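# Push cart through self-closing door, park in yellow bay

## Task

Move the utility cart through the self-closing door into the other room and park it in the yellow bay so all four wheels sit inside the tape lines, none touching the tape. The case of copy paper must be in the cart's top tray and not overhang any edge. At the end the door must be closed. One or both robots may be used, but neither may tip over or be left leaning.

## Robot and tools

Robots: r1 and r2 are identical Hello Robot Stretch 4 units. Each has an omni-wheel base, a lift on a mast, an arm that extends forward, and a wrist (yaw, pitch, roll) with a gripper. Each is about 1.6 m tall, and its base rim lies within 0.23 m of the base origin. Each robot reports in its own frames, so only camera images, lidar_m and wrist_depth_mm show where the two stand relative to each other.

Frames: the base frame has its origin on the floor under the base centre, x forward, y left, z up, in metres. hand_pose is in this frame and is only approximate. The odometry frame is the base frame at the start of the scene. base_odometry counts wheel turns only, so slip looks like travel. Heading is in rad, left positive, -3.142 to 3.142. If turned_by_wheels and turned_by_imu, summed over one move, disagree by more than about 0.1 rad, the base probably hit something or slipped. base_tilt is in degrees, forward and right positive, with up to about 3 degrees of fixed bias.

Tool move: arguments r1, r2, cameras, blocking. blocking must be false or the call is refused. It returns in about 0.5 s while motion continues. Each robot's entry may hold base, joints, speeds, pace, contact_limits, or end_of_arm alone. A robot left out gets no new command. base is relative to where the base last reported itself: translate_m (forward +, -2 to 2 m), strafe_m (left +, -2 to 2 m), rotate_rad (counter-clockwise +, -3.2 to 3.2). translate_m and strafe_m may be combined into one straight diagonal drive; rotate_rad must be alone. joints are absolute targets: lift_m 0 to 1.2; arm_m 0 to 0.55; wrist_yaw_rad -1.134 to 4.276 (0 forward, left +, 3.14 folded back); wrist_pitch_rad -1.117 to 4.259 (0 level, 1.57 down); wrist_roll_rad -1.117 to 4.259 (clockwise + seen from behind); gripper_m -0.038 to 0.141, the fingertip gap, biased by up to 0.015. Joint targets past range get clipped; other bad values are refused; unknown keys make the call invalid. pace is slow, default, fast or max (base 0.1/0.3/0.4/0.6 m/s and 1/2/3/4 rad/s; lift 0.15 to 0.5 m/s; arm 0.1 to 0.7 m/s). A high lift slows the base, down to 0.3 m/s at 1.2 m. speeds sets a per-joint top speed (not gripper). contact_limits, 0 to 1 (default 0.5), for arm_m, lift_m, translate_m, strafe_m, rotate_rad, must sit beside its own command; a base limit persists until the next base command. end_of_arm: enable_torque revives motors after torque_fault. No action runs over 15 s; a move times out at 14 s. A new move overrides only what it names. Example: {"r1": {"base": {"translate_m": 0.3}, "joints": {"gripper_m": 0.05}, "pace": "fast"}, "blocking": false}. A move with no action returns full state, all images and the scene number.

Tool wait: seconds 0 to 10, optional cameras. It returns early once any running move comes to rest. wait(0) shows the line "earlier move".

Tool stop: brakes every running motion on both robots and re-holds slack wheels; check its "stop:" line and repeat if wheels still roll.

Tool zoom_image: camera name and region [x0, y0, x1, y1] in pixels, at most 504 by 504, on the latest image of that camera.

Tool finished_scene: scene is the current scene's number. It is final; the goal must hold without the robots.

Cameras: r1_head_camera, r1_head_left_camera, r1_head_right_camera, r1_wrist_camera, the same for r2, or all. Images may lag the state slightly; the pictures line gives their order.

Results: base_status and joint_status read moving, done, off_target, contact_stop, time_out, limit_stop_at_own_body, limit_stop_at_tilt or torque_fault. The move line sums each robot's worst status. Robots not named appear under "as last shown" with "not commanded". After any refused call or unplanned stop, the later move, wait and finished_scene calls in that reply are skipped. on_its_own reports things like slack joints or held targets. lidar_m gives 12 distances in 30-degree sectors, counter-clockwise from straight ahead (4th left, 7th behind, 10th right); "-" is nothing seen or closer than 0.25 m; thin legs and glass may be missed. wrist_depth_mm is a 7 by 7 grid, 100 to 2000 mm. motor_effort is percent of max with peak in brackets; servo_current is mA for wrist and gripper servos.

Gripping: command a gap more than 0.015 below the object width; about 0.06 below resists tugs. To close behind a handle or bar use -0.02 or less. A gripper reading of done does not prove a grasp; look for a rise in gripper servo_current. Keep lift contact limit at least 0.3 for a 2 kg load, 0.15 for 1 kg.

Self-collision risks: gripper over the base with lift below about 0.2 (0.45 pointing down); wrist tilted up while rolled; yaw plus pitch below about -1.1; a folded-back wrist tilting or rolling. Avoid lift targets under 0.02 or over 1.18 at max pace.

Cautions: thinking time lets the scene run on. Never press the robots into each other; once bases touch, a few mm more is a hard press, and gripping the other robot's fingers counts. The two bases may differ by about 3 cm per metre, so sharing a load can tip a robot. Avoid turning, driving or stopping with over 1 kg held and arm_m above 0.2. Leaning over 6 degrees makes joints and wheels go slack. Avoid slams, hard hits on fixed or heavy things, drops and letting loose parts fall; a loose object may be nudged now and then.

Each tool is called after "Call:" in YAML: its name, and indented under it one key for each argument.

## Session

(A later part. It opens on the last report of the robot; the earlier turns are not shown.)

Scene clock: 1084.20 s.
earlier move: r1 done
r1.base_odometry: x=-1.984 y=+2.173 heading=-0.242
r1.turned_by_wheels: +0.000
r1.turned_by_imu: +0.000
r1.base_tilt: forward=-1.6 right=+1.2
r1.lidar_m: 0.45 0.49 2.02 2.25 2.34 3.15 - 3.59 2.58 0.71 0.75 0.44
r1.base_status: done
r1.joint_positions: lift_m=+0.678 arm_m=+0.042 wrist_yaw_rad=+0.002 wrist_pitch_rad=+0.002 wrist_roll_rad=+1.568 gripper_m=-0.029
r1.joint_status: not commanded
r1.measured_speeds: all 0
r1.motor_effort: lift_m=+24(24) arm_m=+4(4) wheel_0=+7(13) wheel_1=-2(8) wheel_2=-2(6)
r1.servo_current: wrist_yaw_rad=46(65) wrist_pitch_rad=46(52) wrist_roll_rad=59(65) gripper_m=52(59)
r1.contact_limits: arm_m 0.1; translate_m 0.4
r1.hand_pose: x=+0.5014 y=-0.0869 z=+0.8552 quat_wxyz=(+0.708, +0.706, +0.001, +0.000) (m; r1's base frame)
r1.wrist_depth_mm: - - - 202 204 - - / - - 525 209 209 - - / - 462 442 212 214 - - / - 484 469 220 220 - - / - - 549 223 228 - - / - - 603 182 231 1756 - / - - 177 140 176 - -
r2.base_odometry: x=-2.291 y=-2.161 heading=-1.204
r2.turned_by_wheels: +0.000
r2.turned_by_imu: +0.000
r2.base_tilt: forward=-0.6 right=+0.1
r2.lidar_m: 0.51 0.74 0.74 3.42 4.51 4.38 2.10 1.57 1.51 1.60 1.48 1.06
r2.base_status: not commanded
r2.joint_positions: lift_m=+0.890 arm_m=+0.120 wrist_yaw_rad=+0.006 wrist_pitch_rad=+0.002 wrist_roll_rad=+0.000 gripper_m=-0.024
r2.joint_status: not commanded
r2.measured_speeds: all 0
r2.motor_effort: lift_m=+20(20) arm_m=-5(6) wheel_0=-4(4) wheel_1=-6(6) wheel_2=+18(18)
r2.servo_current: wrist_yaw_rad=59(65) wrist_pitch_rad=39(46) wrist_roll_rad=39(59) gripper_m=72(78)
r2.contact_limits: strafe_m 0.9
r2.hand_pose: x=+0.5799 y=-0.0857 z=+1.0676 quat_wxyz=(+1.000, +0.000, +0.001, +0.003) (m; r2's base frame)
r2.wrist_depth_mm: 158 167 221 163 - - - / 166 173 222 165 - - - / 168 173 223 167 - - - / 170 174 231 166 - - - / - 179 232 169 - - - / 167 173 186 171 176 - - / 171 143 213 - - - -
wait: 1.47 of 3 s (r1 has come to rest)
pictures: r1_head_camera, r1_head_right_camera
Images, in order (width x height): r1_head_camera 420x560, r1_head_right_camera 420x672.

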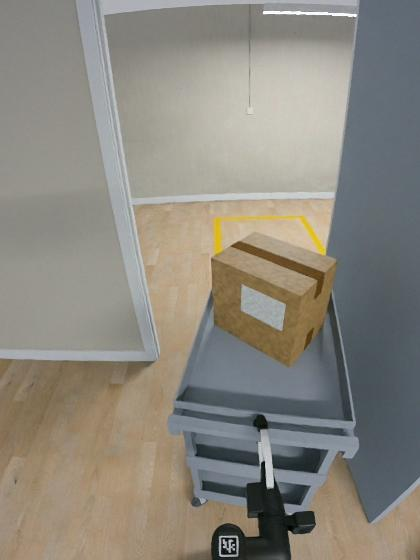

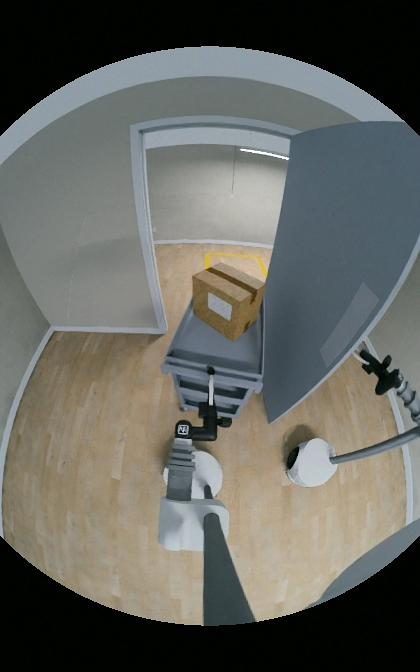

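Call:
move:
  blocking: false
  r1: {"base":{"translate_m":-0.5,"strafe_m":0.04},"pace":"slow","contact_limits":{"translate_m":0.6}}

Call:
wait:
  seconds: 6
  cameras: ["r1_head_camera","r1_head_right_camera"]

Scene clock: 1090.90 s.
move: r1 moving
r1.base_odometry: x=-1.995 y=+2.176 heading=-0.242
r1.turned_by_wheels: +0.000
r1.turned_by_imu: +0.000
r1.base_tilt: forward=-1.6 right=+1.3
r1.lidar_m: 0.44 0.48 2.02 2.26 2.36 3.16 - 3.62 2.58 0.72 0.75 0.43
r1.base_status: translate_m moving; strafe_m moving
r1.joint_positions: lift_m=+0.678 arm_m=+0.042 wrist_yaw_rad=+0.002 wrist_pitch_rad=+0.002 wrist_roll_rad=+1.568 gripper_m=-0.029
r1.joint_status: not commanded
r1.measured_speeds: translate_m=-0.049 strafe_m=+0.004 rotate_rad=-0.002 lift_m=+0.000 arm_m=+0.000 wrist_yaw_rad=+0.000 wrist_pitch_rad=+0.000 wrist_roll_rad=+0.000
r1.motor_effort: lift_m=+24(24) arm_m=-4(4) wheel_0=-5(7) wheel_1=-5(5) wheel_2=+10(10)
r1.servo_current: wrist_yaw_rad=52(72) wrist_pitch_rad=39(46) wrist_roll_rad=59(65) gripper_m=59(59)
r1.contact_limits: arm_m 0.1; translate_m 0.6
r1.hand_pose: x=+0.5015 y=-0.0869 z=+0.8552 quat_wxyz=(+0.708, +0.706, +0.001, +0.000) (m; r1's base frame)
r1.wrist_depth_mm: - - - 202 205 - - / - - 530 210 210 - - / - 449 442 213 216 - - / - 484 477 220 222 - - / - - 549 224 228 - - / - - 591 181 232 1756 - / - - 180 139 176 - -
r2: as last shown
r2.lidar_m: 0.47 0.73 0.74 3.39 4.51 4.38 2.07 1.54 1.51 1.60 1.47 1.08
r2.motor_effort: lift_m=+20(20) arm_m=-6(6) wheel_0=-4(4) wheel_1=-6(6) wheel_2=+18(18)
r2.servo_current: wrist_yaw_rad=46(59) wrist_pitch_rad=46(46) wrist_roll_rad=33(52) gripper_m=72(72)
r2.contact_limits: strafe_m 0.9
r2.wrist_depth_mm: 158 167 220 164 - - - / 166 173 222 165 - - - / 168 173 222 166 - - - / 170 174 233 167 - - - / - 179 231 169 - - - / 167 174 187 171 176 - - / 170 143 214 - - - -
pictures: none

Scene clock: 1096.70 s.
earlier move: r1 done
r1.base_odometry: x=-2.459 y=+2.331 heading=-0.243
r1.turned_by_wheels: -0.001
r1.turned_by_imu: -0.002
r1.base_tilt: forward=-1.6 right=+1.3
r1.lidar_m: 0.45 1.99 2.33 2.20 2.30 3.08 3.97 3.67 2.62 2.52 0.89 0.42
r1.base_status: done
r1.joint_positions: lift_m=+0.678 arm_m=+0.042 wrist_yaw_rad=-0.001 wrist_pitch_rad=+0.002 wrist_roll_rad=+1.568 gripper_m=-0.029
r1.joint_status: not commanded
r1.measured_speeds: all 0
r1.motor_effort: lift_m=+24(24) arm_m=-4(4) wheel_0=-7(11) wheel_1=-4(7) wheel_2=+1(11)
r1.servo_current: wrist_yaw_rad=46(72) wrist_pitch_rad=39(52) wrist_roll_rad=52(65) gripper_m=52(59)
r1.contact_limits: arm_m 0.1; translate_m 0.6
r1.hand_pose: x=+0.5012 y=-0.0877 z=+0.8552 quat_wxyz=(+0.708, +0.706, +0.000, -0.001) (m; r1's base frame)
r1.wrist_depth_mm: - 539 544 187 189 - - / - 466 459 194 198 - - / 1756 430 433 - 206 - - / 1708 539 504 - 215 - - / 1661 - 603 160 225 - - / 1661 - 204 181 232 1756 - / 1576 138 161 141 246 - 1336
r2.base_odometry: x=-2.291 y=-2.161 heading=-1.204
r2.turned_by_wheels: +0.000
r2.turned_by_imu: +0.001
r2.base_tilt: forward=-0.6 right=+0.1
r2.lidar_m: 0.49 0.57 0.59 0.91 4.49 4.38 2.10 1.56 1.51 1.63 1.46 1.03
r2.base_status: not commanded
r2.joint_positions: lift_m=+0.890 arm_m=+0.120 wrist_yaw_rad=+0.006 wrist_pitch_rad=+0.002 wrist_roll_rad=+0.000 gripper_m=-0.024
r2.joint_status: not commanded
r2.measured_speeds: all 0
r2.motor_effort: lift_m=+20(20) arm_m=-5(6) wheel_0=-3(4) wheel_1=-6(6) wheel_2=+18(18)
r2.servo_current: wrist_yaw_rad=52(72) wrist_pitch_rad=33(46) wrist_roll_rad=46(59) gripper_m=65(78)
r2.contact_limits: strafe_m 0.9
r2.hand_pose: x=+0.5799 y=-0.0857 z=+1.0676 quat_wxyz=(+1.000, +0.000, +0.001, +0.003) (m; r2's base frame)
r2.wrist_depth_mm: 158 167 220 164 - - - / 166 173 222 165 - - - / 168 173 222 166 - - - / 170 174 231 167 - - - / 462 180 232 169 - - - / 459 173 187 171 176 - - / 455 143 213 - - - -
wait: 5.80 of 6 s (r1 has come to rest)
pictures: r1_head_camera, r1_head_right_camera
Images, in order (width x height): r1_head_camera 420x560, r1_head_right_camera 420x672.

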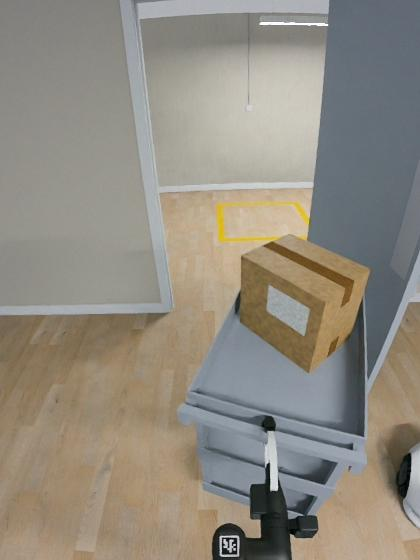

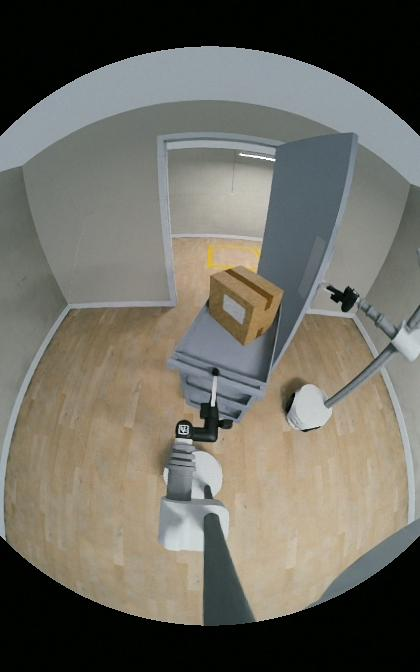

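Call:
move:
  blocking: false
  r1: {"base":{"translate_m":-0.6,"strafe_m":0.06},"pace":"slow","contact_limits":{"translate_m":0.6}}

Call:
wait:
  seconds: 7
  cameras: ["r1_head_camera","r1_head_right_camera"]

Scene clock: 1105.67 s.
move: r1 moving
r1.base_odometry: x=-2.471 y=+2.336 heading=-0.243
r1.turned_by_wheels: -0.001
r1.turned_by_imu: -0.001
r1.base_tilt: forward=-1.6 right=+1.3
r1.lidar_m: 0.46 2.00 2.31 2.22 2.29 3.04 3.97 3.66 2.64 2.52 0.89 0.43
r1.base_status: translate_m moving; strafe_m moving
r1.joint_positions: lift_m=+0.678 arm_m=+0.042 wrist_yaw_rad=-0.001 wrist_pitch_rad=+0.002 wrist_roll_rad=+1.568 gripper_m=-0.029
r1.joint_status: not commanded
r1.measured_speeds: translate_m=-0.049 strafe_m=+0.004 rotate_rad=-0.001 lift_m=+0.000 arm_m=+0.000 wrist_yaw_rad=+0.000 wrist_pitch_rad=+0.000 wrist_roll_rad=+0.000
r1.motor_effort: lift_m=+24(24) arm_m=-4(4) wheel_0=-9(10) wheel_1=-4(7) wheel_2=+6(6)
r1.servo_current: wrist_yaw_rad=39(65) wrist_pitch_rad=39(46) wrist_roll_rad=52(59) gripper_m=52(59)
r1.contact_limits: arm_m 0.1; translate_m 0.6
r1.hand_pose: x=+0.5012 y=-0.0877 z=+0.8552 quat_wxyz=(+0.708, +0.706, +0.000, -0.001) (m; r1's base frame)
r1.wrist_depth_mm: - 539 535 187 189 - - / - 459 459 194 198 - - / 1661 433 433 - 206 - - / 1618 539 504 - 215 - - / 1661 - 603 160 225 842 - / 1661 - 202 181 232 1756 - / - 138 161 141 247 - 1308
r2: as last shown
r2.turned_by_imu: +0.000
r2.lidar_m: 0.48 0.55 0.56 0.85 4.50 4.37 2.09 1.54 1.51 1.58 1.46 1.07
r2.motor_effort: lift_m=+20(20) arm_m=-6(6) wheel_0=-4(4) wheel_1=-6(6) wheel_2=+18(18)
r2.servo_current: wrist_yaw_rad=52(65) wrist_pitch_rad=39(46) wrist_roll_rad=46(52) gripper_m=72(78)
r2.contact_limits: strafe_m 0.9
r2.wrist_depth_mm: 159 167 220 163 - - - / 166 173 222 165 - - - / 168 173 222 167 - - - / 170 174 231 167 - - - / 469 180 231 169 - - - / 462 173 186 170 176 - - / 459 143 214 - - - -
pictures: none

Scene clock: 1112.47 s.
earlier move: r1 done
r1.base_odometry: x=-3.027 y=+2.534 heading=-0.244
r1.turned_by_wheels: +0.000
r1.turned_by_imu: -0.003
r1.base_tilt: forward=-1.6 right=+1.2
r1.lidar_m: 0.48 2.61 2.24 2.14 2.21 2.99 3.32 3.40 2.70 2.60 1.34 0.36
r1.base_status: done
r1.joint_positions: lift_m=+0.678 arm_m=+0.042 wrist_yaw_rad=-0.002 wrist_pitch_rad=+0.002 wrist_roll_rad=+1.568 gripper_m=-0.029
r1.joint_status: not commanded
r1.measured_speeds: all 0
r1.motor_effort: lift_m=+24(24) arm_m=-4(4) wheel_0=-9(11) wheel_1=-5(8) wheel_2=-1(7)
r1.servo_current: wrist_yaw_rad=39(72) wrist_pitch_rad=39(52) wrist_roll_rad=59(72) gripper_m=59(65)
r1.contact_limits: arm_m 0.1; translate_m 0.6
r1.hand_pose: x=+0.5011 y=-0.0880 z=+0.8552 quat_wxyz=(+0.708, +0.706, +0.000, -0.001) (m; r1's base frame)
r1.wrist_depth_mm: 373 359 355 - 138 138 - / - 427 436 - 149 150 - / - - 580 - 167 168 - / - - - 109 189 1576 - / - - - 118 216 1618 - / - - - - 180 1756 1308 / - - - 124 177 379 375
r2.base_odometry: x=-2.291 y=-2.161 heading=-1.204
r2.turned_by_wheels: +0.000
r2.turned_by_imu: +0.001
r2.base_tilt: forward=-0.6 right=+0.1
r2.lidar_m: 0.49 2.14 0.53 0.46 1.34 4.37 2.09 1.55 1.52 1.61 1.46 1.05
r2.base_status: not commanded
r2.joint_positions: lift_m=+0.890 arm_m=+0.120 wrist_yaw_rad=+0.006 wrist_pitch_rad=+0.002 wrist_roll_rad=+0.000 gripper_m=-0.024
r2.joint_status: not commanded
r2.measured_speeds: all 0
r2.motor_effort: lift_m=+20(20) arm_m=-5(6) wheel_0=-4(4) wheel_1=-6(6) wheel_2=+18(18)
r2.servo_current: wrist_yaw_rad=52(65) wrist_pitch_rad=33(46) wrist_roll_rad=52(65) gripper_m=72(78)
r2.contact_limits: strafe_m 0.9
r2.hand_pose: x=+0.5799 y=-0.0857 z=+1.0676 quat_wxyz=(+1.000, +0.000, +0.001, +0.003) (m; r2's base frame)
r2.wrist_depth_mm: 159 167 220 163 - - - / 166 173 221 165 - - - / 167 173 221 166 - - - / 170 174 232 167 - - - / - 179 231 169 - - - / - 174 186 170 176 - - / - 143 214 - - - -
wait: 6.80 of 7 s (r1 has come to rest)
pictures: r1_head_camera, r1_head_right_camera
Images, in order (width x height): r1_head_camera 420x560, r1_head_right_camera 420x672.

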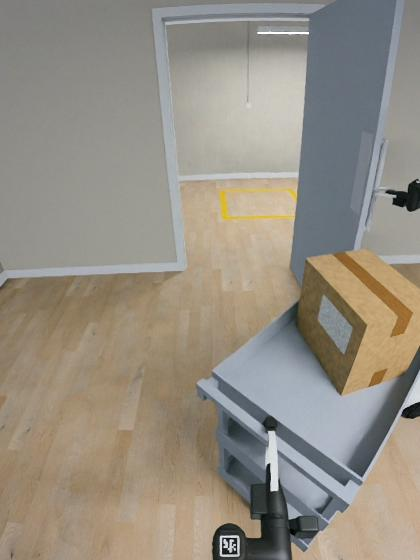

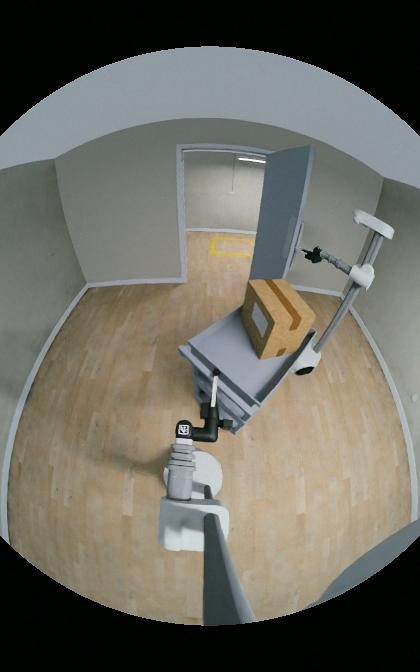

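Call:
move:
  blocking: false
  r1: {"base":{"strafe_m":-0.2},"pace":"slow","contact_limits":{"strafe_m":0.5}}

Call:
wait:
  seconds: 4
  cameras: ["r1_head_camera","r1_head_right_camera"]

Scene clock: 1125.47 s.
move: r1 moving
r1.base_odometry: x=-3.030 y=+2.520 heading=-0.243
r1.turned_by_wheels: +0.000
r1.turned_by_imu: +0.000
r1.base_tilt: forward=-1.6 right=+1.2
r1.lidar_m: 0.48 2.60 2.25 2.15 2.23 3.01 3.29 3.38 2.72 2.58 1.33 0.36
r1.base_status: strafe_m moving
r1.joint_positions: lift_m=+0.678 arm_m=+0.042 wrist_yaw_rad=-0.002 wrist_pitch_rad=+0.002 wrist_roll_rad=+1.568 gripper_m=-0.029
r1.joint_status: not commanded
r1.measured_speeds: translate_m=+0.001 strafe_m=-0.056 rotate_rad=-0.003 lift_m=+0.000 arm_m=+0.000 wrist_yaw_rad=+0.000 wrist_pitch_rad=+0.000 wrist_roll_rad=+0.000
r1.motor_effort: lift_m=+24(24) arm_m=-2(4) wheel_0=+10(10) wheel_1=-5(9) wheel_2=-1(2)
r1.servo_current: wrist_yaw_rad=33(59) wrist_pitch_rad=39(52) wrist_roll_rad=46(65) gripper_m=52(65)
r1.contact_limits: arm_m 0.1; strafe_m 0.5
r1.hand_pose: x=+0.5011 y=-0.0880 z=+0.8552 quat_wxyz=(+0.708, +0.706, +0.000, -0.001) (m; r1's base frame)
r1.wrist_depth_mm: 370 357 - - 133 134 - / - 433 459 - 145 146 - / - - 585 - 163 164 - / - - - 104 185 615 - / - - - 116 213 1661 - / - - - - 235 1808 1308 / - - 181 - 176 377 375
r2: as last shown
r2.turned_by_imu: +0.000
r2.base_tilt: forward=-0.6 right=+0.0
r2.lidar_m: 0.48 2.18 0.55 0.46 1.32 4.38 2.08 1.55 1.52 1.59 1.45 1.04
r2.motor_effort: lift_m=+20(20) arm_m=-5(6) wheel_0=-3(4) wheel_1=-6(6) wheel_2=+18(18)
r2.servo_current: wrist_yaw_rad=46(59) wrist_pitch_rad=39(46) wrist_roll_rad=52(52) gripper_m=72(78)
r2.contact_limits: strafe_m 0.9
r2.wrist_depth_mm: 158 167 220 164 - - - / 166 173 222 165 - - - / 168 173 221 167 - - - / 170 174 231 167 - - - / - 179 232 169 - - - / - 173 186 170 176 - - / - 143 213 - - - -
pictures: none

Scene clock: 1128.13 s.
earlier move: r1 done
r1.base_odometry: x=-3.075 y=+2.340 heading=-0.243
r1.turned_by_wheels: +0.000
r1.turned_by_imu: -0.001
r1.base_tilt: forward=-1.6 right=+1.2
r1.lidar_m: 0.49 2.59 2.46 2.35 2.42 3.28 3.33 3.39 2.54 2.40 1.34 0.38
r1.base_status: done
r1.joint_positions: lift_m=+0.678 arm_m=+0.042 wrist_yaw_rad=+0.003 wrist_pitch_rad=+0.002 wrist_roll_rad=+1.568 gripper_m=-0.029
r1.joint_status: not commanded
r1.measured_speeds: all 0
r1.motor_effort: lift_m=+24(24) arm_m=+4(4) wheel_0=+4(15) wheel_1=+0(9) wheel_2=-1(2)
r1.servo_current: wrist_yaw_rad=46(65) wrist_pitch_rad=39(52) wrist_roll_rad=33(72) gripper_m=59(65)
r1.contact_limits: arm_m 0.1; strafe_m 0.5
r1.hand_pose: x=+0.5016 y=-0.0865 z=+0.8552 quat_wxyz=(+0.708, +0.706, +0.002, +0.000) (m; r1's base frame)
r1.wrist_depth_mm: - 359 362 - 147 145 - / - 407 410 - 157 - - / - 549 517 104 174 - - / - - - 115 191 - - / - - - - 214 1708 - / - - - - 232 1808 1336 / - - - 126 159 1499 1229
r2.base_odometry: x=-2.291 y=-2.161 heading=-1.204
r2.turned_by_wheels: +0.000
r2.turned_by_imu: +0.000
r2.base_tilt: forward=-0.6 right=+0.1
r2.lidar_m: 0.48 2.17 0.42 0.32 0.31 4.39 2.11 1.56 1.50 1.62 1.47 1.08
r2.base_status: not commanded
r2.joint_positions: lift_m=+0.890 arm_m=+0.120 wrist_yaw_rad=+0.006 wrist_pitch_rad=+0.002 wrist_roll_rad=+0.000 gripper_m=-0.024
r2.joint_status: not commanded
r2.measured_speeds: all 0
r2.motor_effort: lift_m=+20(20) arm_m=-6(6) wheel_0=-4(4) wheel_1=-6(7) wheel_2=+18(18)
r2.servo_current: wrist_yaw_rad=52(65) wrist_pitch_rad=39(52) wrist_roll_rad=39(59) gripper_m=72(85)
r2.contact_limits: strafe_m 0.9
r2.hand_pose: x=+0.5799 y=-0.0857 z=+1.0676 quat_wxyz=(+1.000, +0.000, +0.001, +0.003) (m; r2's base frame)
r2.wrist_depth_mm: 159 167 220 163 - - - / 166 173 222 165 - - - / 168 173 221 166 - - - / 170 174 231 166 - - - / - 180 233 169 - - - / - 174 187 171 176 - - / - 143 213 - - - -
wait: 2.67 of 4 s (r1 has come to rest)
pictures: r1_head_camera, r1_head_right_camera
Images, in order (width x height): r1_head_camera 420x560, r1_head_right_camera 420x672.

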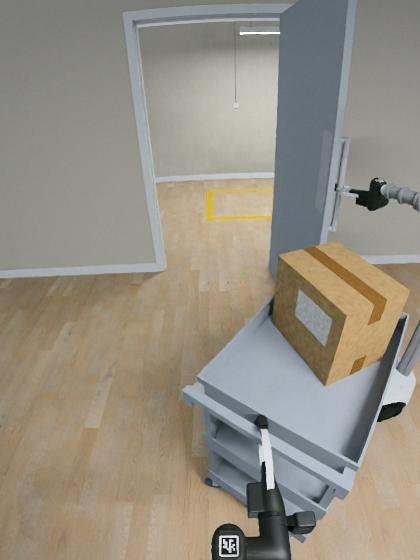

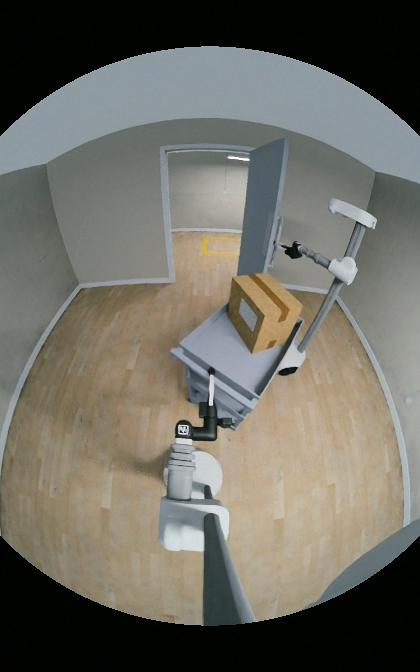

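Call:
move:
  blocking: false
  r1: {"base":{"translate_m":-0.5,"strafe_m":0.2},"pace":"slow","contact_limits":{"translate_m":0.5}}

Call:
wait:
  seconds: 2.5
  cameras: ["r1_head_right_camera"]

Call:
wait:
  seconds: 6
  cameras: ["r1_head_camera","r1_head_right_camera"]

Scene clock: 1134.87 s.
move: r1 moving
r1.base_odometry: x=-3.086 y=+2.348 heading=-0.244
r1.turned_by_wheels: +0.000
r1.turned_by_imu: -0.001
r1.base_tilt: forward=-1.6 right=+1.3
r1.lidar_m: 0.50 2.61 2.44 2.34 2.41 3.24 3.31 3.38 2.50 2.38 1.38 0.39
r1.base_status: translate_m moving; strafe_m moving
r1.joint_positions: lift_m=+0.678 arm_m=+0.042 wrist_yaw_rad=+0.003 wrist_pitch_rad=+0.002 wrist_roll_rad=+1.568 gripper_m=-0.029
r1.joint_status: not commanded
r1.measured_speeds: translate_m=-0.050 strafe_m=+0.019 rotate_rad=-0.003 lift_m=+0.000 arm_m=+0.000 wrist_yaw_rad=+0.000 wrist_pitch_rad=+0.000 wrist_roll_rad=+0.000
r1.motor_effort: lift_m=+24(24) arm_m=-2(4) wheel_0=-10(11) wheel_1=-5(5) wheel_2=+8(10)
r1.servo_current: wrist_yaw_rad=65(65) wrist_pitch_rad=39(46) wrist_roll_rad=46(59) gripper_m=52(59)
r1.contact_limits: arm_m 0.1; translate_m 0.5
r1.hand_pose: x=+0.5016 y=-0.0866 z=+0.8552 quat_wxyz=(+0.708, +0.706, +0.002, +0.000) (m; r1's base frame)
r1.wrist_depth_mm: - 366 366 - 150 150 - / - 402 407 102 162 163 - / - 525 508 109 178 - - / - - - 120 195 - - / - - - - 217 1708 - / - - - - 232 1808 1308 / - - - - 159 1537 1229
r2: as last shown
r2.lidar_m: 0.49 2.15 0.43 0.33 0.32 4.37 2.10 1.54 1.52 1.60 1.45 1.08
r2.motor_effort: lift_m=+20(20) arm_m=-6(6) wheel_0=-4(4) wheel_1=-6(6) wheel_2=+18(18)
r2.servo_current: wrist_yaw_rad=39(59) wrist_pitch_rad=39(46) wrist_roll_rad=52(59) gripper_m=72(72)
r2.contact_limits: strafe_m 0.9
r2.wrist_depth_mm: 159 167 220 164 - - - / 166 173 222 165 - - - / 168 173 222 166 - - - / 170 173 231 167 - - - / - 180 232 169 - - - / - 174 186 170 176 - - / - 143 214 - - - -
pictures: none

Scene clock: 1137.37 s.
earlier move: r1 moving
r1.base_odometry: x=-3.281 y=+2.488 heading=-0.245
r1.turned_by_wheels: -0.001
r1.turned_by_imu: -0.002
r1.base_tilt: forward=-1.6 right=+1.3
r1.lidar_m: 0.48 2.85 2.36 2.23 2.33 3.11 3.05 3.14 2.64 2.49 2.56 0.40
r1.base_status: translate_m moving; strafe_m moving
r1.joint_positions: lift_m=+0.678 arm_m=+0.042 wrist_yaw_rad=-0.002 wrist_pitch_rad=+0.002 wrist_roll_rad=+1.568 gripper_m=-0.029
r1.joint_status: not commanded
r1.measured_speeds: translate_m=-0.094 strafe_m=+0.035 rotate_rad=-0.003 lift_m=+0.000 arm_m=+0.000 wrist_yaw_rad=+0.000 wrist_pitch_rad=+0.000 wrist_roll_rad=+0.000
r1.motor_effort: lift_m=+24(24) arm_m=-4(4) wheel_0=-10(13) wheel_1=-5(8) wheel_2=+2(10)
r1.servo_current: wrist_yaw_rad=46(65) wrist_pitch_rad=39(52) wrist_roll_rad=46(65) gripper_m=59(59)
r1.contact_limits: arm_m 0.1; translate_m 0.5
r1.hand_pose: x=+0.5011 y=-0.0880 z=+0.8552 quat_wxyz=(+0.708, +0.706, +0.000, -0.001) (m; r1's base frame)
r1.wrist_depth_mm: - 415 404 - 165 165 - / - 392 384 117 176 - - / - 469 469 126 188 - - / - - 585 - 203 - - / - - - - 220 1756 - / - - - 182 232 1808 521 / - - - 134 158 1576 1255
r2.base_odometry: x=-2.291 y=-2.161 heading=-1.204
r2.turned_by_wheels: +0.000
r2.turned_by_imu: +0.000
r2.base_tilt: forward=-0.6 right=+0.1
r2.lidar_m: 0.49 2.16 0.72 0.55 0.54 4.38 2.09 1.55 1.52 1.60 1.47 1.07
r2.base_status: not commanded
r2.joint_positions: lift_m=+0.890 arm_m=+0.120 wrist_yaw_rad=+0.006 wrist_pitch_rad=+0.002 wrist_roll_rad=+0.000 gripper_m=-0.024
r2.joint_status: not commanded
r2.measured_speeds: all 0
r2.motor_effort: lift_m=+20(20) arm_m=-6(6) wheel_0=-4(4) wheel_1=-6(6) wheel_2=+18(18)
r2.servo_current: wrist_yaw_rad=46(72) wrist_pitch_rad=46(46) wrist_roll_rad=33(59) gripper_m=65(78)
r2.contact_limits: strafe_m 0.9
r2.hand_pose: x=+0.5799 y=-0.0857 z=+1.0676 quat_wxyz=(+1.000, +0.000, +0.001, +0.003) (m; r2's base frame)
r2.wrist_depth_mm: 158 167 220 164 - - - / 166 173 221 165 - - - / 168 173 222 166 - - - / 170 174 231 167 - - - / - 180 233 169 - - - / - 174 186 170 176 - - / - 143 214 - - - -
wait: 2.50 s; no rest
pictures: r1_head_right_camera
Images, in order (width x height): r1_head_right_camera 420x672.

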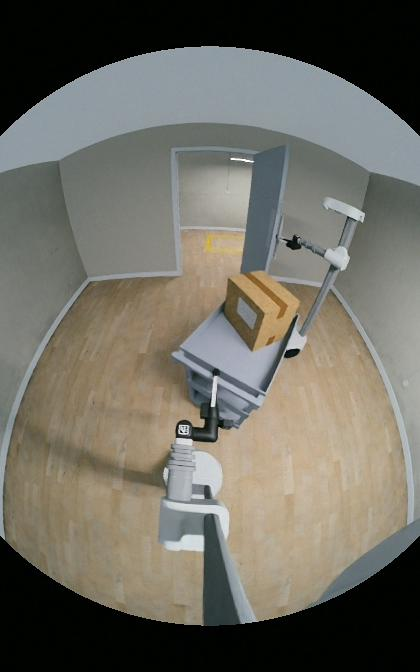

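Scene clock: 1140.97 s.
earlier move: r1 done
r1.base_odometry: x=-3.512 y=+2.655 heading=-0.244
r1.turned_by_wheels: +0.000
r1.turned_by_imu: -0.001
r1.base_tilt: forward=-1.6 right=+1.3
r1.lidar_m: 0.48 3.11 2.21 2.12 2.17 2.91 2.78 2.88 2.70 2.61 2.68 0.37
r1.base_status: done
r1.joint_positions: lift_m=+0.678 arm_m=+0.042 wrist_yaw_rad=-0.002 wrist_pitch_rad=+0.002 wrist_roll_rad=+1.568 gripper_m=-0.029
r1.joint_status: not commanded
r1.measured_speeds: all 0
r1.motor_effort: lift_m=+24(24) arm_m=-4(4) wheel_0=-7(13) wheel_1=-5(8) wheel_2=+0(10)
r1.servo_current: wrist_yaw_rad=46(78) wrist_pitch_rad=39(52) wrist_roll_rad=52(78) gripper_m=52(65)
r1.contact_limits: arm_m 0.1; translate_m 0.5
r1.hand_pose: x=+0.5011 y=-0.0880 z=+0.8552 quat_wxyz=(+0.708, +0.706, +0.000, -0.001) (m; r1's base frame)
r1.wrist_depth_mm: - 399 382 103 160 161 - / - 397 384 111 171 - - / - 500 484 116 185 - - / - - 609 - 201 - - / - - - - 220 1863 - / - - - 183 233 1808 1308 / - - - 134 158 1576 1229
r2.base_odometry: x=-2.291 y=-2.161 heading=-1.204
r2.turned_by_wheels: +0.000
r2.turned_by_imu: +0.001
r2.base_tilt: forward=-0.5 right=+0.0
r2.lidar_m: 0.50 2.12 3.22 0.82 0.84 4.39 2.09 1.59 1.52 1.61 1.48 1.07
r2.base_status: not commanded
r2.joint_positions: lift_m=+0.890 arm_m=+0.120 wrist_yaw_rad=+0.006 wrist_pitch_rad=+0.002 wrist_roll_rad=+0.000 gripper_m=-0.024
r2.joint_status: not commanded
r2.measured_speeds: all 0
r2.motor_effort: lift_m=+20(20) arm_m=-6(6) wheel_0=-4(4) wheel_1=-6(6) wheel_2=+18(18)
r2.servo_current: wrist_yaw_rad=59(72) wrist_pitch_rad=39(46) wrist_roll_rad=52(59) gripper_m=72(78)
r2.contact_limits: strafe_m 0.9
r2.hand_pose: x=+0.5799 y=-0.0857 z=+1.0676 quat_wxyz=(+1.000, +0.000, +0.001, +0.003) (m; r2's base frame)
r2.wrist_depth_mm: 159 167 220 164 - - - / 166 173 223 165 - - - / 168 173 222 167 - - - / 170 174 232 167 - - - / - 180 232 169 - - - / - 174 186 170 176 - - / - 143 214 - - - -
wait: 3.60 of 6 s (r1 has come to rest)
pictures: r1_head_camera, r1_head_right_camera
Images, in order (width x height): r1_head_camera 420x560, r1_head_right_camera 420x672.

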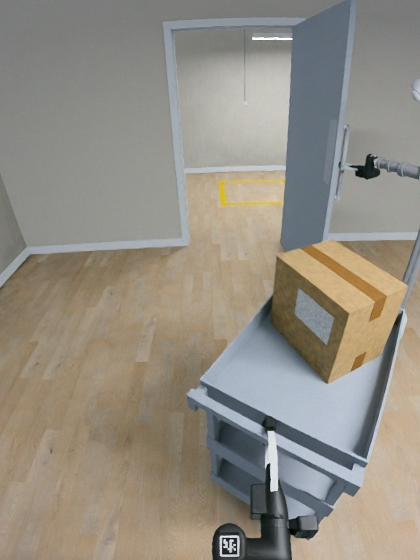

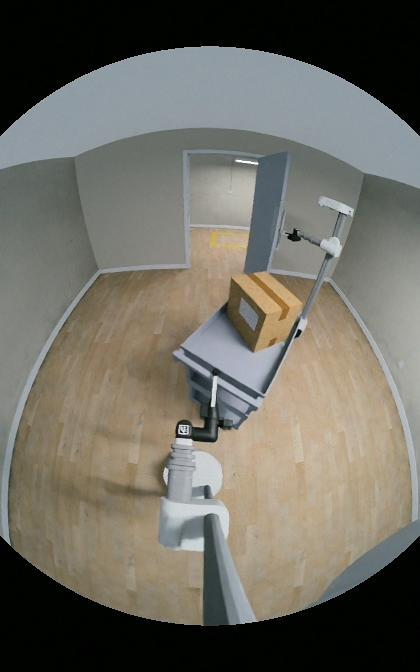

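Call:
move:
  blocking: false
  r1: {"base":{"strafe_m":-0.25},"pace":"slow","contact_limits":{"strafe_m":0.5}}

Call:
wait:
  seconds: 5
  cameras: ["r1_head_camera","r1_head_right_camera"]

Scene clock: 1160.73 s.
move: r1 moving
r1.base_odometry: x=-3.515 y=+2.641 heading=-0.244
r1.turned_by_wheels: +0.000
r1.turned_by_imu: +0.000
r1.base_tilt: forward=-1.6 right=+1.3
r1.lidar_m: 0.47 3.08 2.27 2.14 2.19 2.92 2.78 2.88 2.75 2.59 2.66 0.41
r1.base_status: strafe_m moving
r1.joint_positions: lift_m=+0.678 arm_m=+0.042 wrist_yaw_rad=-0.002 wrist_pitch_rad=+0.002 wrist_roll_rad=+1.568 gripper_m=-0.029
r1.joint_status: not commanded
r1.measured_speeds: translate_m=+0.000 strafe_m=-0.056 rotate_rad=-0.002 lift_m=+0.000 arm_m=+0.000 wrist_yaw_rad=+0.000 wrist_pitch_rad=+0.000 wrist_roll_rad=+0.000
r1.motor_effort: lift_m=+24(24) arm_m=-3(4) wheel_0=+8(8) wheel_1=-6(7) wheel_2=-1(2)
r1.servo_current: wrist_yaw_rad=52(65) wrist_pitch_rad=39(52) wrist_roll_rad=46(59) gripper_m=59(59)
r1.contact_limits: arm_m 0.1; strafe_m 0.5
r1.hand_pose: x=+0.5011 y=-0.0880 z=+0.8552 quat_wxyz=(+0.708, +0.706, +0.000, -0.001) (m; r1's base frame)
r1.wrist_depth_mm: - 392 384 - 154 157 - / - 392 384 108 169 - - / - 504 484 121 183 - - / - - 615 - 200 - - / - - - - 219 1756 - / - - - 184 232 1808 1336 / - - - 128 158 1576 1281
r2: as last shown
r2.turned_by_imu: +0.000
r2.base_tilt: forward=-0.6 right=+0.1
r2.lidar_m: 0.49 2.14 3.22 0.83 0.80 4.37 2.10 1.58 1.52 1.62 1.46 1.08
r2.motor_effort: lift_m=+20(20) arm_m=-6(6) wheel_0=-4(4) wheel_1=-6(6) wheel_2=+17(18)
r2.servo_current: wrist_yaw_rad=46(59) wrist_pitch_rad=39(46) wrist_roll_rad=52(52) gripper_m=72(72)
r2.contact_limits: strafe_m 0.9
r2.wrist_depth_mm: 158 167 220 163 - - - / 166 173 222 165 - - - / 168 173 222 167 - - - / 170 174 231 167 - - - / - 179 232 169 - - - / - 173 186 171 176 - - / - 143 214 - - - -
pictures: none

Scene clock: 1163.90 s.
earlier move: r1 done
r1.base_odometry: x=-3.572 y=+2.413 heading=-0.244
r1.turned_by_wheels: +0.000
r1.turned_by_imu: +0.000
r1.base_tilt: forward=-1.6 right=+1.3
r1.lidar_m: 0.44 0.50 2.51 2.37 2.43 2.90 2.77 2.86 2.48 2.35 2.40 0.43
r1.base_status: done
r1.joint_positions: lift_m=+0.678 arm_m=+0.042 wrist_yaw_rad=+0.003 wrist_pitch_rad=+0.002 wrist_roll_rad=+1.568 gripper_m=-0.029
r1.joint_status: not commanded
r1.measured_speeds: all 0
r1.motor_effort: lift_m=+24(24) arm_m=+4(4) wheel_0=+5(16) wheel_1=+0(7) wheel_2=+0(2)
r1.servo_current: wrist_yaw_rad=46(65) wrist_pitch_rad=33(52) wrist_roll_rad=33(72) gripper_m=52(65)
r1.contact_limits: arm_m 0.1; strafe_m 0.5
r1.hand_pose: x=+0.5016 y=-0.0864 z=+0.8552 quat_wxyz=(+0.708, +0.706, +0.002, +0.000) (m; r1's base frame)
r1.wrist_depth_mm: - - 1397 195 197 - - / - 525 492 202 204 - - / - 442 439 207 210 - - / - 500 492 216 217 - - / - - 569 222 225 - - / - - 634 182 230 1808 - / - - 185 139 177 1499 1308
r2.base_odometry: x=-2.291 y=-2.161 heading=-1.204
r2.turned_by_wheels: +0.000
r2.turned_by_imu: +0.000
r2.base_tilt: forward=-0.6 right=+0.0
r2.lidar_m: 0.50 2.15 3.22 0.71 0.67 4.39 2.08 1.56 1.49 1.62 1.47 1.03
r2.base_status: not commanded
r2.joint_positions: lift_m=+0.890 arm_m=+0.120 wrist_yaw_rad=+0.006 wrist_pitch_rad=+0.002 wrist_roll_rad=+0.000 gripper_m=-0.024
r2.joint_status: not commanded
r2.measured_speeds: all 0
r2.motor_effort: lift_m=+20(20) arm_m=-6(6) wheel_0=-3(4) wheel_1=-6(6) wheel_2=+18(18)
r2.servo_current: wrist_yaw_rad=52(65) wrist_pitch_rad=39(46) wrist_roll_rad=46(59) gripper_m=72(78)
r2.contact_limits: strafe_m 0.9
r2.hand_pose: x=+0.5799 y=-0.0857 z=+1.0676 quat_wxyz=(+1.000, +0.000, +0.001, +0.003) (m; r2's base frame)
r2.wrist_depth_mm: 158 167 220 164 - - - / 166 173 221 165 - - - / 168 173 222 166 - - - / 170 173 231 167 - - - / - 179 232 169 - - - / - 173 186 170 176 - - / - 143 214 - - - -
wait: 3.17 of 5 s (r1 has come to rest)
pictures: r1_head_camera, r1_head_right_camera
Images, in order (width x height): r1_head_camera 420x560, r1_head_right_camera 420x672.

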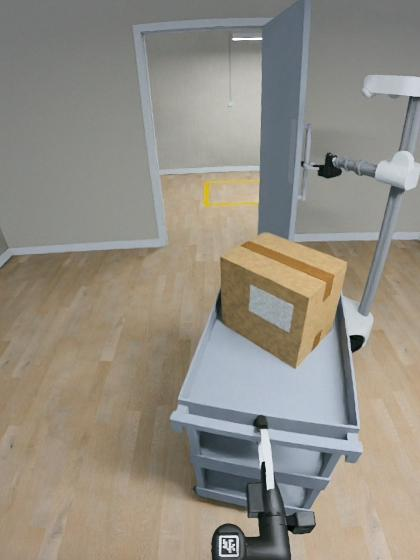

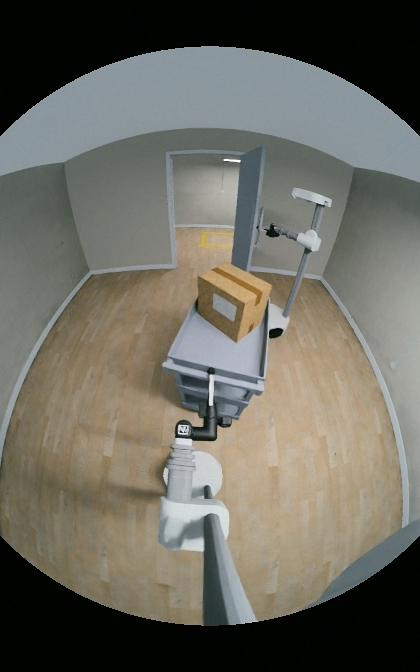

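Call:
move:
  blocking: false
  r1: {"base":{"rotate_rad":0.3},"pace":"slow","contact_limits":{"rotate_rad":0.6}}

Call:
wait:
  seconds: 5
  cameras: ["r1_head_camera","r1_head_right_camera","r1_wrist_camera"]

Scene clock: 1180.80 s.
move: r1 moving
r1.base_odometry: x=-3.572 y=+2.413 heading=-0.120
r1.turned_by_wheels: +0.124
r1.turned_by_imu: +0.124
r1.base_tilt: forward=-1.6 right=+1.3
r1.lidar_m: 0.45 3.12 2.43 2.37 2.51 2.82 2.75 2.97 2.40 2.34 2.53 0.43
r1.base_status: rotate_rad moving
r1.joint_positions: lift_m=+0.678 arm_m=+0.042 wrist_yaw_rad=-0.006 wrist_pitch_rad=+0.002 wrist_roll_rad=+1.568 gripper_m=-0.029
r1.joint_status: not commanded
r1.measured_speeds: translate_m=+0.000 strafe_m=+0.000 rotate_rad=+0.496 lift_m=+0.000 arm_m=+0.000 wrist_yaw_rad=+0.000 wrist_pitch_rad=+0.000 wrist_roll_rad=+0.000
r1.motor_effort: lift_m=+24(24) arm_m=+4(4) wheel_0=-11(13) wheel_1=-7(8) wheel_2=-10(10)
r1.servo_current: wrist_yaw_rad=59(65) wrist_pitch_rad=46(46) wrist_roll_rad=46(65) gripper_m=59(59)
r1.contact_limits: arm_m 0.1; rotate_rad 0.6
r1.hand_pose: x=+0.5007 y=-0.0892 z=+0.8552 quat_wxyz=(+0.708, +0.706, -0.002, -0.003) (m; r1's base frame)
r1.wrist_depth_mm: - - 521 185 187 - - / - 442 424 192 196 - - / - 436 445 - 204 - - / - 549 517 - 216 - - / - - 621 161 225 1983 - / - - 189 180 231 1808 - / - - - 139 247 1576 1308
r2: as last shown
r2.base_tilt: forward=-0.6 right=+0.1
r2.lidar_m: 0.48 2.15 3.21 0.74 0.69 4.35 2.09 1.57 1.49 1.60 1.46 1.07
r2.servo_current: wrist_yaw_rad=52(59) wrist_pitch_rad=39(46) wrist_roll_rad=39(52) gripper_m=72(78)
r2.contact_limits: strafe_m 0.9
r2.wrist_depth_mm: 159 167 220 163 - - - / 166 173 221 165 - - - / 168 173 222 166 - - - / 170 174 231 166 - - - / - 180 232 169 - - - / - 174 186 170 176 - - / - 143 213 - - - -
pictures: none

Scene clock: 1181.70 s.
earlier move: r1 done
r1.base_odometry: x=-3.572 y=+2.413 heading=+0.055
r1.turned_by_wheels: +0.175
r1.turned_by_imu: +0.176
r1.base_tilt: forward=-1.6 right=+1.3
r1.lidar_m: 0.49 2.75 2.38 2.37 2.74 2.75 2.74 2.77 2.37 2.36 1.62 0.36
r1.base_status: done
r1.joint_positions: lift_m=+0.678 arm_m=+0.042 wrist_yaw_rad=-0.003 wrist_pitch_rad=+0.002 wrist_roll_rad=+1.568 gripper_m=-0.029
r1.joint_status: not commanded
r1.measured_speeds: all 0
r1.motor_effort: lift_m=+24(24) arm_m=+4(4) wheel_0=-7(13) wheel_1=-3(8) wheel_2=-5(10)
r1.servo_current: wrist_yaw_rad=52(72) wrist_pitch_rad=39(46) wrist_roll_rad=46(65) gripper_m=46(59)
r1.contact_limits: arm_m 0.1; rotate_rad 0.6
r1.hand_pose: x=+0.5010 y=-0.0882 z=+0.8552 quat_wxyz=(+0.708, +0.706, +0.000, -0.002) (m; r1's base frame)
r1.wrist_depth_mm: - 355 349 - 144 143 - / - 424 442 - 156 154 - / - - 544 104 173 - - / - - - 113 191 1618 - / - - - - 216 1661 - / - - - - 180 1808 1366 / - - - - 176 1464 1138
r2.base_odometry: x=-2.291 y=-2.161 heading=-1.204
r2.turned_by_wheels: +0.000
r2.turned_by_imu: +0.000
r2.base_tilt: forward=-0.6 right=+0.1
r2.lidar_m: 0.50 2.15 3.22 0.78 0.74 4.36 2.08 1.58 1.48 1.61 1.47 1.05
r2.base_status: not commanded
r2.joint_positions: lift_m=+0.890 arm_m=+0.120 wrist_yaw_rad=+0.006 wrist_pitch_rad=+0.002 wrist_roll_rad=+0.000 gripper_m=-0.024
r2.joint_status: not commanded
r2.measured_speeds: all 0
r2.motor_effort: lift_m=+20(20) arm_m=-6(6) wheel_0=-4(4) wheel_1=-6(6) wheel_2=+18(18)
r2.servo_current: wrist_yaw_rad=46(59) wrist_pitch_rad=39(46) wrist_roll_rad=65(65) gripper_m=72(78)
r2.contact_limits: strafe_m 0.9
r2.hand_pose: x=+0.5799 y=-0.0857 z=+1.0676 quat_wxyz=(+1.000, +0.000, +0.001, +0.003) (m; r2's base frame)
r2.wrist_depth_mm: 158 167 220 164 - - - / 166 172 222 165 - - - / 168 173 222 166 - - - / 170 174 232 167 - - - / - 179 232 170 - - - / - 173 186 171 176 - - / - 143 214 - - - -
wait: 0.90 of 5 s (r1 has come to rest)
pictures: r1_head_camera, r1_head_right_camera, r1_wrist_camera
Images, in order (width x height): r1_head_camera 420x560, r1_head_right_camera 420x672, r1_wrist_camera 616x392.

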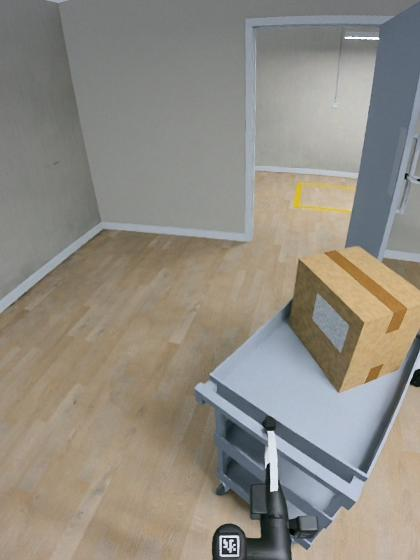

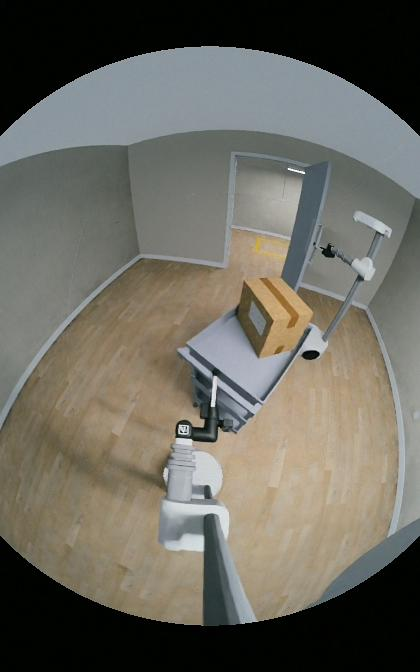

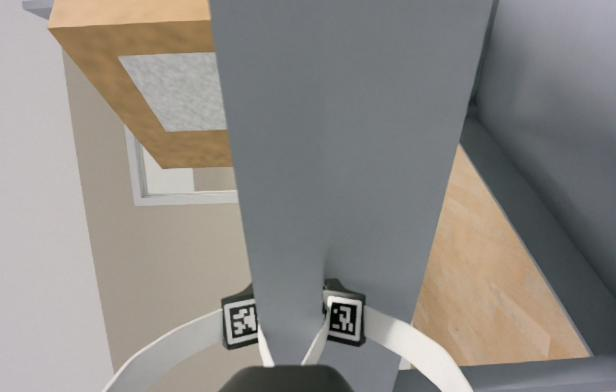

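Call:
move:
  blocking: false
  r1: {"base":{"translate_m":-0.41,"strafe_m":0.26},"pace":"slow","contact_limits":{"translate_m":0.6}}

Call:
wait:
  seconds: 6
  cameras: ["r1_head_right_camera"]

Scene clock: 1190.93 s.
move: r1 moving
r1.base_odometry: x=-3.584 y=+2.419 heading=+0.055
r1.turned_by_wheels: +0.000
r1.turned_by_imu: +0.000
r1.base_tilt: forward=-1.6 right=+1.3
r1.lidar_m: 0.49 2.75 2.38 2.36 2.73 2.74 2.75 2.72 2.35 2.37 1.64 0.35
r1.base_status: translate_m moving; strafe_m moving
r1.joint_positions: lift_m=+0.678 arm_m=+0.042 wrist_yaw_rad=-0.003 wrist_pitch_rad=+0.002 wrist_roll_rad=+1.568 gripper_m=-0.029
r1.joint_status: not commanded
r1.measured_speeds: translate_m=-0.046 strafe_m=+0.030 rotate_rad=+0.000 lift_m=+0.000 arm_m=+0.000 wrist_yaw_rad=+0.000 wrist_pitch_rad=+0.000 wrist_roll_rad=+0.000
r1.motor_effort: lift_m=+24(24) arm_m=+0(4) wheel_0=-11(13) wheel_1=+0(3) wheel_2=+5(6)
r1.servo_current: wrist_yaw_rad=46(52) wrist_pitch_rad=46(52) wrist_roll_rad=65(65) gripper_m=59(59)
r1.contact_limits: arm_m 0.1; translate_m 0.6
r1.hand_pose: x=+0.5011 y=-0.0882 z=+0.8552 quat_wxyz=(+0.708, +0.706, +0.000, -0.002) (m; r1's base frame)
r1.wrist_depth_mm: - 357 349 - 145 143 - / - 421 427 - 156 154 - / - - 544 104 173 - - / - - - 114 193 654 - / - - - - 217 1661 - / - - - - 181 1808 1308 / - - - - 177 1464 1118
r2: as last shown
r2.lidar_m: 0.48 2.14 3.20 0.79 0.74 4.37 2.10 1.58 1.52 1.62 1.48 1.06
r2.motor_effort: lift_m=+20(20) arm_m=-5(6) wheel_0=-4(4) wheel_1=-6(6) wheel_2=+18(18)
r2.servo_current: wrist_yaw_rad=39(59) wrist_pitch_rad=39(46) wrist_roll_rad=46(52) gripper_m=72(78)
r2.contact_limits: strafe_m 0.9
r2.wrist_depth_mm: 159 167 220 164 - - - / 166 173 222 165 - - - / 168 173 223 166 - - - / 170 174 232 166 - - - / - 180 232 169 - - - / - 173 186 171 176 - - / - 143 214 - - - -
pictures: none

Scene clock: 1196.47 s.
earlier move: r1 done
r1.base_odometry: x=-3.996 y=+2.650 heading=+0.055
r1.turned_by_wheels: +0.000
r1.turned_by_imu: -0.002
r1.base_tilt: forward=-1.6 right=+1.3
r1.lidar_m: 0.49 2.57 2.23 2.20 2.60 2.30 2.29 2.74 2.52 2.51 2.19 0.37
r1.base_status: done
r1.joint_positions: lift_m=+0.678 arm_m=+0.042 wrist_yaw_rad=-0.004 wrist_pitch_rad=+0.002 wrist_roll_rad=+1.568 gripper_m=-0.029
r1.joint_status: not commanded
r1.measured_speeds: all 0
r1.motor_effort: lift_m=+24(24) arm_m=-4(4) wheel_0=-6(14) wheel_1=+1(6) wheel_2=+0(6)
r1.servo_current: wrist_yaw_rad=52(78) wrist_pitch_rad=39(52) wrist_roll_rad=46(65) gripper_m=52(59)
r1.contact_limits: arm_m 0.1; translate_m 0.6
r1.hand_pose: x=+0.5010 y=-0.0885 z=+0.8552 quat_wxyz=(+0.708, +0.706, -0.001, -0.002) (m; r1's base frame)
r1.wrist_depth_mm: - 364 368 - 138 141 - / - 430 436 - 152 153 - / - - 569 - 169 - - / - - - 111 190 1537 - / - - - - 216 1661 - / - - - - 180 1863 1308 / - - - 125 167 1464 366
r2.base_odometry: x=-2.291 y=-2.161 heading=-1.204
r2.turned_by_wheels: +0.000
r2.turned_by_imu: +0.001
r2.base_tilt: forward=-0.6 right=+0.1
r2.lidar_m: 0.50 2.16 3.20 1.26 1.20 4.38 2.06 1.54 1.52 1.60 1.48 1.08
r2.base_status: not commanded
r2.joint_positions: lift_m=+0.890 arm_m=+0.120 wrist_yaw_rad=+0.006 wrist_pitch_rad=+0.002 wrist_roll_rad=+0.000 gripper_m=-0.024
r2.joint_status: not commanded
r2.measured_speeds: all 0
r2.motor_effort: lift_m=+20(20) arm_m=-6(6) wheel_0=-4(4) wheel_1=-6(6) wheel_2=+18(18)
r2.servo_current: wrist_yaw_rad=52(72) wrist_pitch_rad=46(52) wrist_roll_rad=39(65) gripper_m=72(78)
r2.contact_limits: strafe_m 0.9
r2.hand_pose: x=+0.5799 y=-0.0857 z=+1.0676 quat_wxyz=(+1.000, +0.000, +0.001, +0.003) (m; r2's base frame)
r2.wrist_depth_mm: 158 167 221 163 - - - / 166 172 221 166 - - - / 168 173 222 167 - - - / 170 174 230 167 - - - / - 179 232 169 - - - / - 174 186 171 176 - - / - 143 214 - - - -
wait: 5.53 of 6 s (r1 has come to rest)
pictures: r1_head_right_camera
Images, in order (width x height): r1_head_right_camera 420x672.

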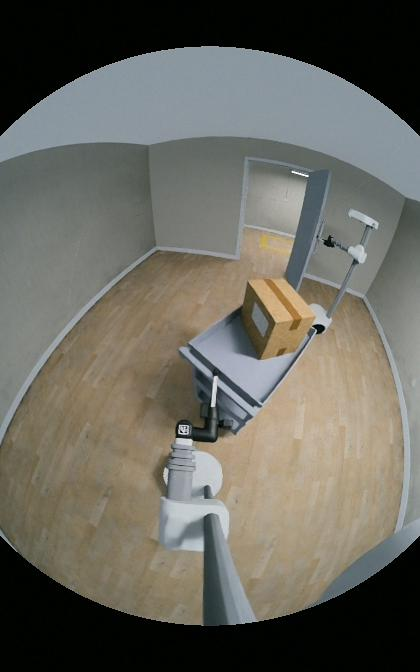

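Call:
move:
  blocking: false
  r1: {"base":{"translate_m":-0.41,"strafe_m":0.28},"pace":"slow","contact_limits":{"translate_m":0.6}}

Call:
wait:
  seconds: 6
  cameras: ["r1_head_right_camera"]

Scene clock: 1205.83 s.
move: r1 moving
r1.base_odometry: x=-4.007 y=+2.657 heading=+0.054
r1.turned_by_wheels: -0.001
r1.turned_by_imu: -0.001
r1.base_tilt: forward=-1.6 right=+1.3
r1.lidar_m: 0.50 2.59 2.21 2.20 2.59 2.29 2.29 2.70 2.52 2.52 2.20 0.37
r1.base_status: translate_m moving; strafe_m moving
r1.joint_positions: lift_m=+0.678 arm_m=+0.042 wrist_yaw_rad=-0.004 wrist_pitch_rad=+0.002 wrist_roll_rad=+1.568 gripper_m=-0.029
r1.joint_status: not commanded
r1.measured_speeds: translate_m=-0.045 strafe_m=+0.031 rotate_rad=+0.002 lift_m=+0.000 arm_m=+0.000 wrist_yaw_rad=+0.000 wrist_pitch_rad=+0.000 wrist_roll_rad=+0.000
r1.motor_effort: lift_m=+24(24) arm_m=-4(4) wheel_0=-13(13) wheel_1=+2(3) wheel_2=+3(4)
r1.servo_current: wrist_yaw_rad=46(65) wrist_pitch_rad=39(46) wrist_roll_rad=59(59) gripper_m=52(59)
r1.contact_limits: arm_m 0.1; translate_m 0.6
r1.hand_pose: x=+0.5010 y=-0.0885 z=+0.8552 quat_wxyz=(+0.708, +0.706, -0.001, -0.002) (m; r1's base frame)
r1.wrist_depth_mm: - 362 368 - 140 141 - / - 430 433 - 152 152 - / - - 564 - 169 - - / - - - 112 190 1537 - / - - - - 217 1661 - / - - - - 180 1808 1336 / - - - 125 166 1430 368
r2: as last shown
r2.turned_by_imu: +0.000
r2.lidar_m: 0.50 2.17 3.21 1.32 1.22 4.37 2.08 1.57 1.52 1.60 1.46 1.03
r2.motor_effort: lift_m=+20(20) arm_m=-6(6) wheel_0=-3(4) wheel_1=-6(6) wheel_2=+18(18)
r2.servo_current: wrist_yaw_rad=52(59) wrist_pitch_rad=46(46) wrist_roll_rad=52(52) gripper_m=65(78)
r2.contact_limits: strafe_m 0.9
r2.wrist_depth_mm: 159 167 220 164 - - - / 166 173 222 165 - - - / 168 174 221 166 - - - / 170 173 231 166 - - - / - 179 231 169 - - - / - 174 186 171 176 - - / - 143 214 - - - -
pictures: none

Scene clock: 1211.47 s.
earlier move: r1 done
r1.base_odometry: x=-4.420 y=+2.907 heading=+0.054
r1.turned_by_wheels: +0.000
r1.turned_by_imu: -0.002
r1.base_tilt: forward=-1.6 right=+1.3
r1.lidar_m: 0.50 2.40 2.03 2.02 2.11 1.84 1.82 2.16 2.66 2.65 3.09 0.35
r1.base_status: done
r1.joint_positions: lift_m=+0.678 arm_m=+0.042 wrist_yaw_rad=-0.004 wrist_pitch_rad=+0.002 wrist_roll_rad=+1.568 gripper_m=-0.029
r1.joint_status: not commanded
r1.measured_speeds: all 0
r1.motor_effort: lift_m=+24(24) arm_m=-4(4) wheel_0=-6(13) wheel_1=+2(5) wheel_2=-2(4)
r1.servo_current: wrist_yaw_rad=59(65) wrist_pitch_rad=46(52) wrist_roll_rad=59(78) gripper_m=59(59)
r1.contact_limits: arm_m 0.1; translate_m 0.6
r1.hand_pose: x=+0.5009 y=-0.0886 z=+0.8552 quat_wxyz=(+0.708, +0.706, -0.001, -0.002) (m; r1's base frame)
r1.wrist_depth_mm: - 370 - - 129 130 - / - 455 455 - 144 145 - / - - - - 163 163 - / - - - 102 186 1537 - / - - - 115 215 1661 508 / - - 183 - 180 1808 1255 / - - - - 167 366 373
r2.base_odometry: x=-2.291 y=-2.161 heading=-1.204
r2.turned_by_wheels: +0.000
r2.turned_by_imu: +0.001
r2.base_tilt: forward=-0.6 right=+0.1
r2.lidar_m: 0.50 2.16 3.21 3.41 1.69 4.37 2.10 1.58 1.49 1.62 1.47 1.08
r2.base_status: not commanded
r2.joint_positions: lift_m=+0.890 arm_m=+0.120 wrist_yaw_rad=+0.006 wrist_pitch_rad=+0.002 wrist_roll_rad=+0.000 gripper_m=-0.024
r2.joint_status: not commanded
r2.measured_speeds: all 0
r2.motor_effort: lift_m=+20(20) arm_m=-6(6) wheel_0=-4(4) wheel_1=-6(6) wheel_2=+18(18)
r2.servo_current: wrist_yaw_rad=59(65) wrist_pitch_rad=39(46) wrist_roll_rad=39(78) gripper_m=72(78)
r2.contact_limits: strafe_m 0.9
r2.hand_pose: x=+0.5799 y=-0.0857 z=+1.0676 quat_wxyz=(+1.000, +0.000, +0.001, +0.003) (m; r2's base frame)
r2.wrist_depth_mm: 159 167 220 164 - - - / 166 172 223 165 - - - / 168 173 222 166 - - - / 170 174 232 167 - - - / - 179 231 169 - - - / - 174 186 170 176 - - / - 143 213 - - - -
wait: 5.63 of 6 s (r1 has come to rest)
pictures: r1_head_right_camera
Images, in order (width x height): r1_head_right_camera 420x672.

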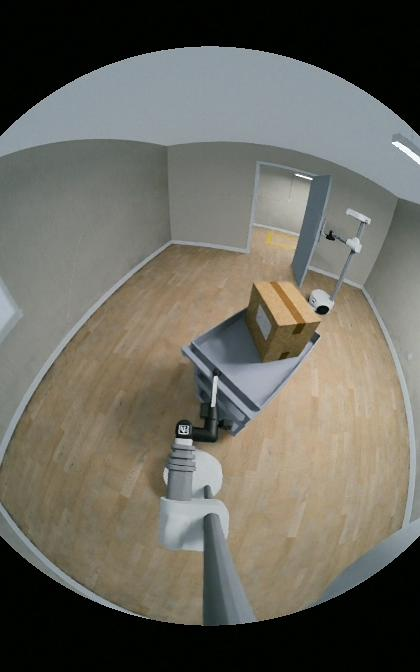

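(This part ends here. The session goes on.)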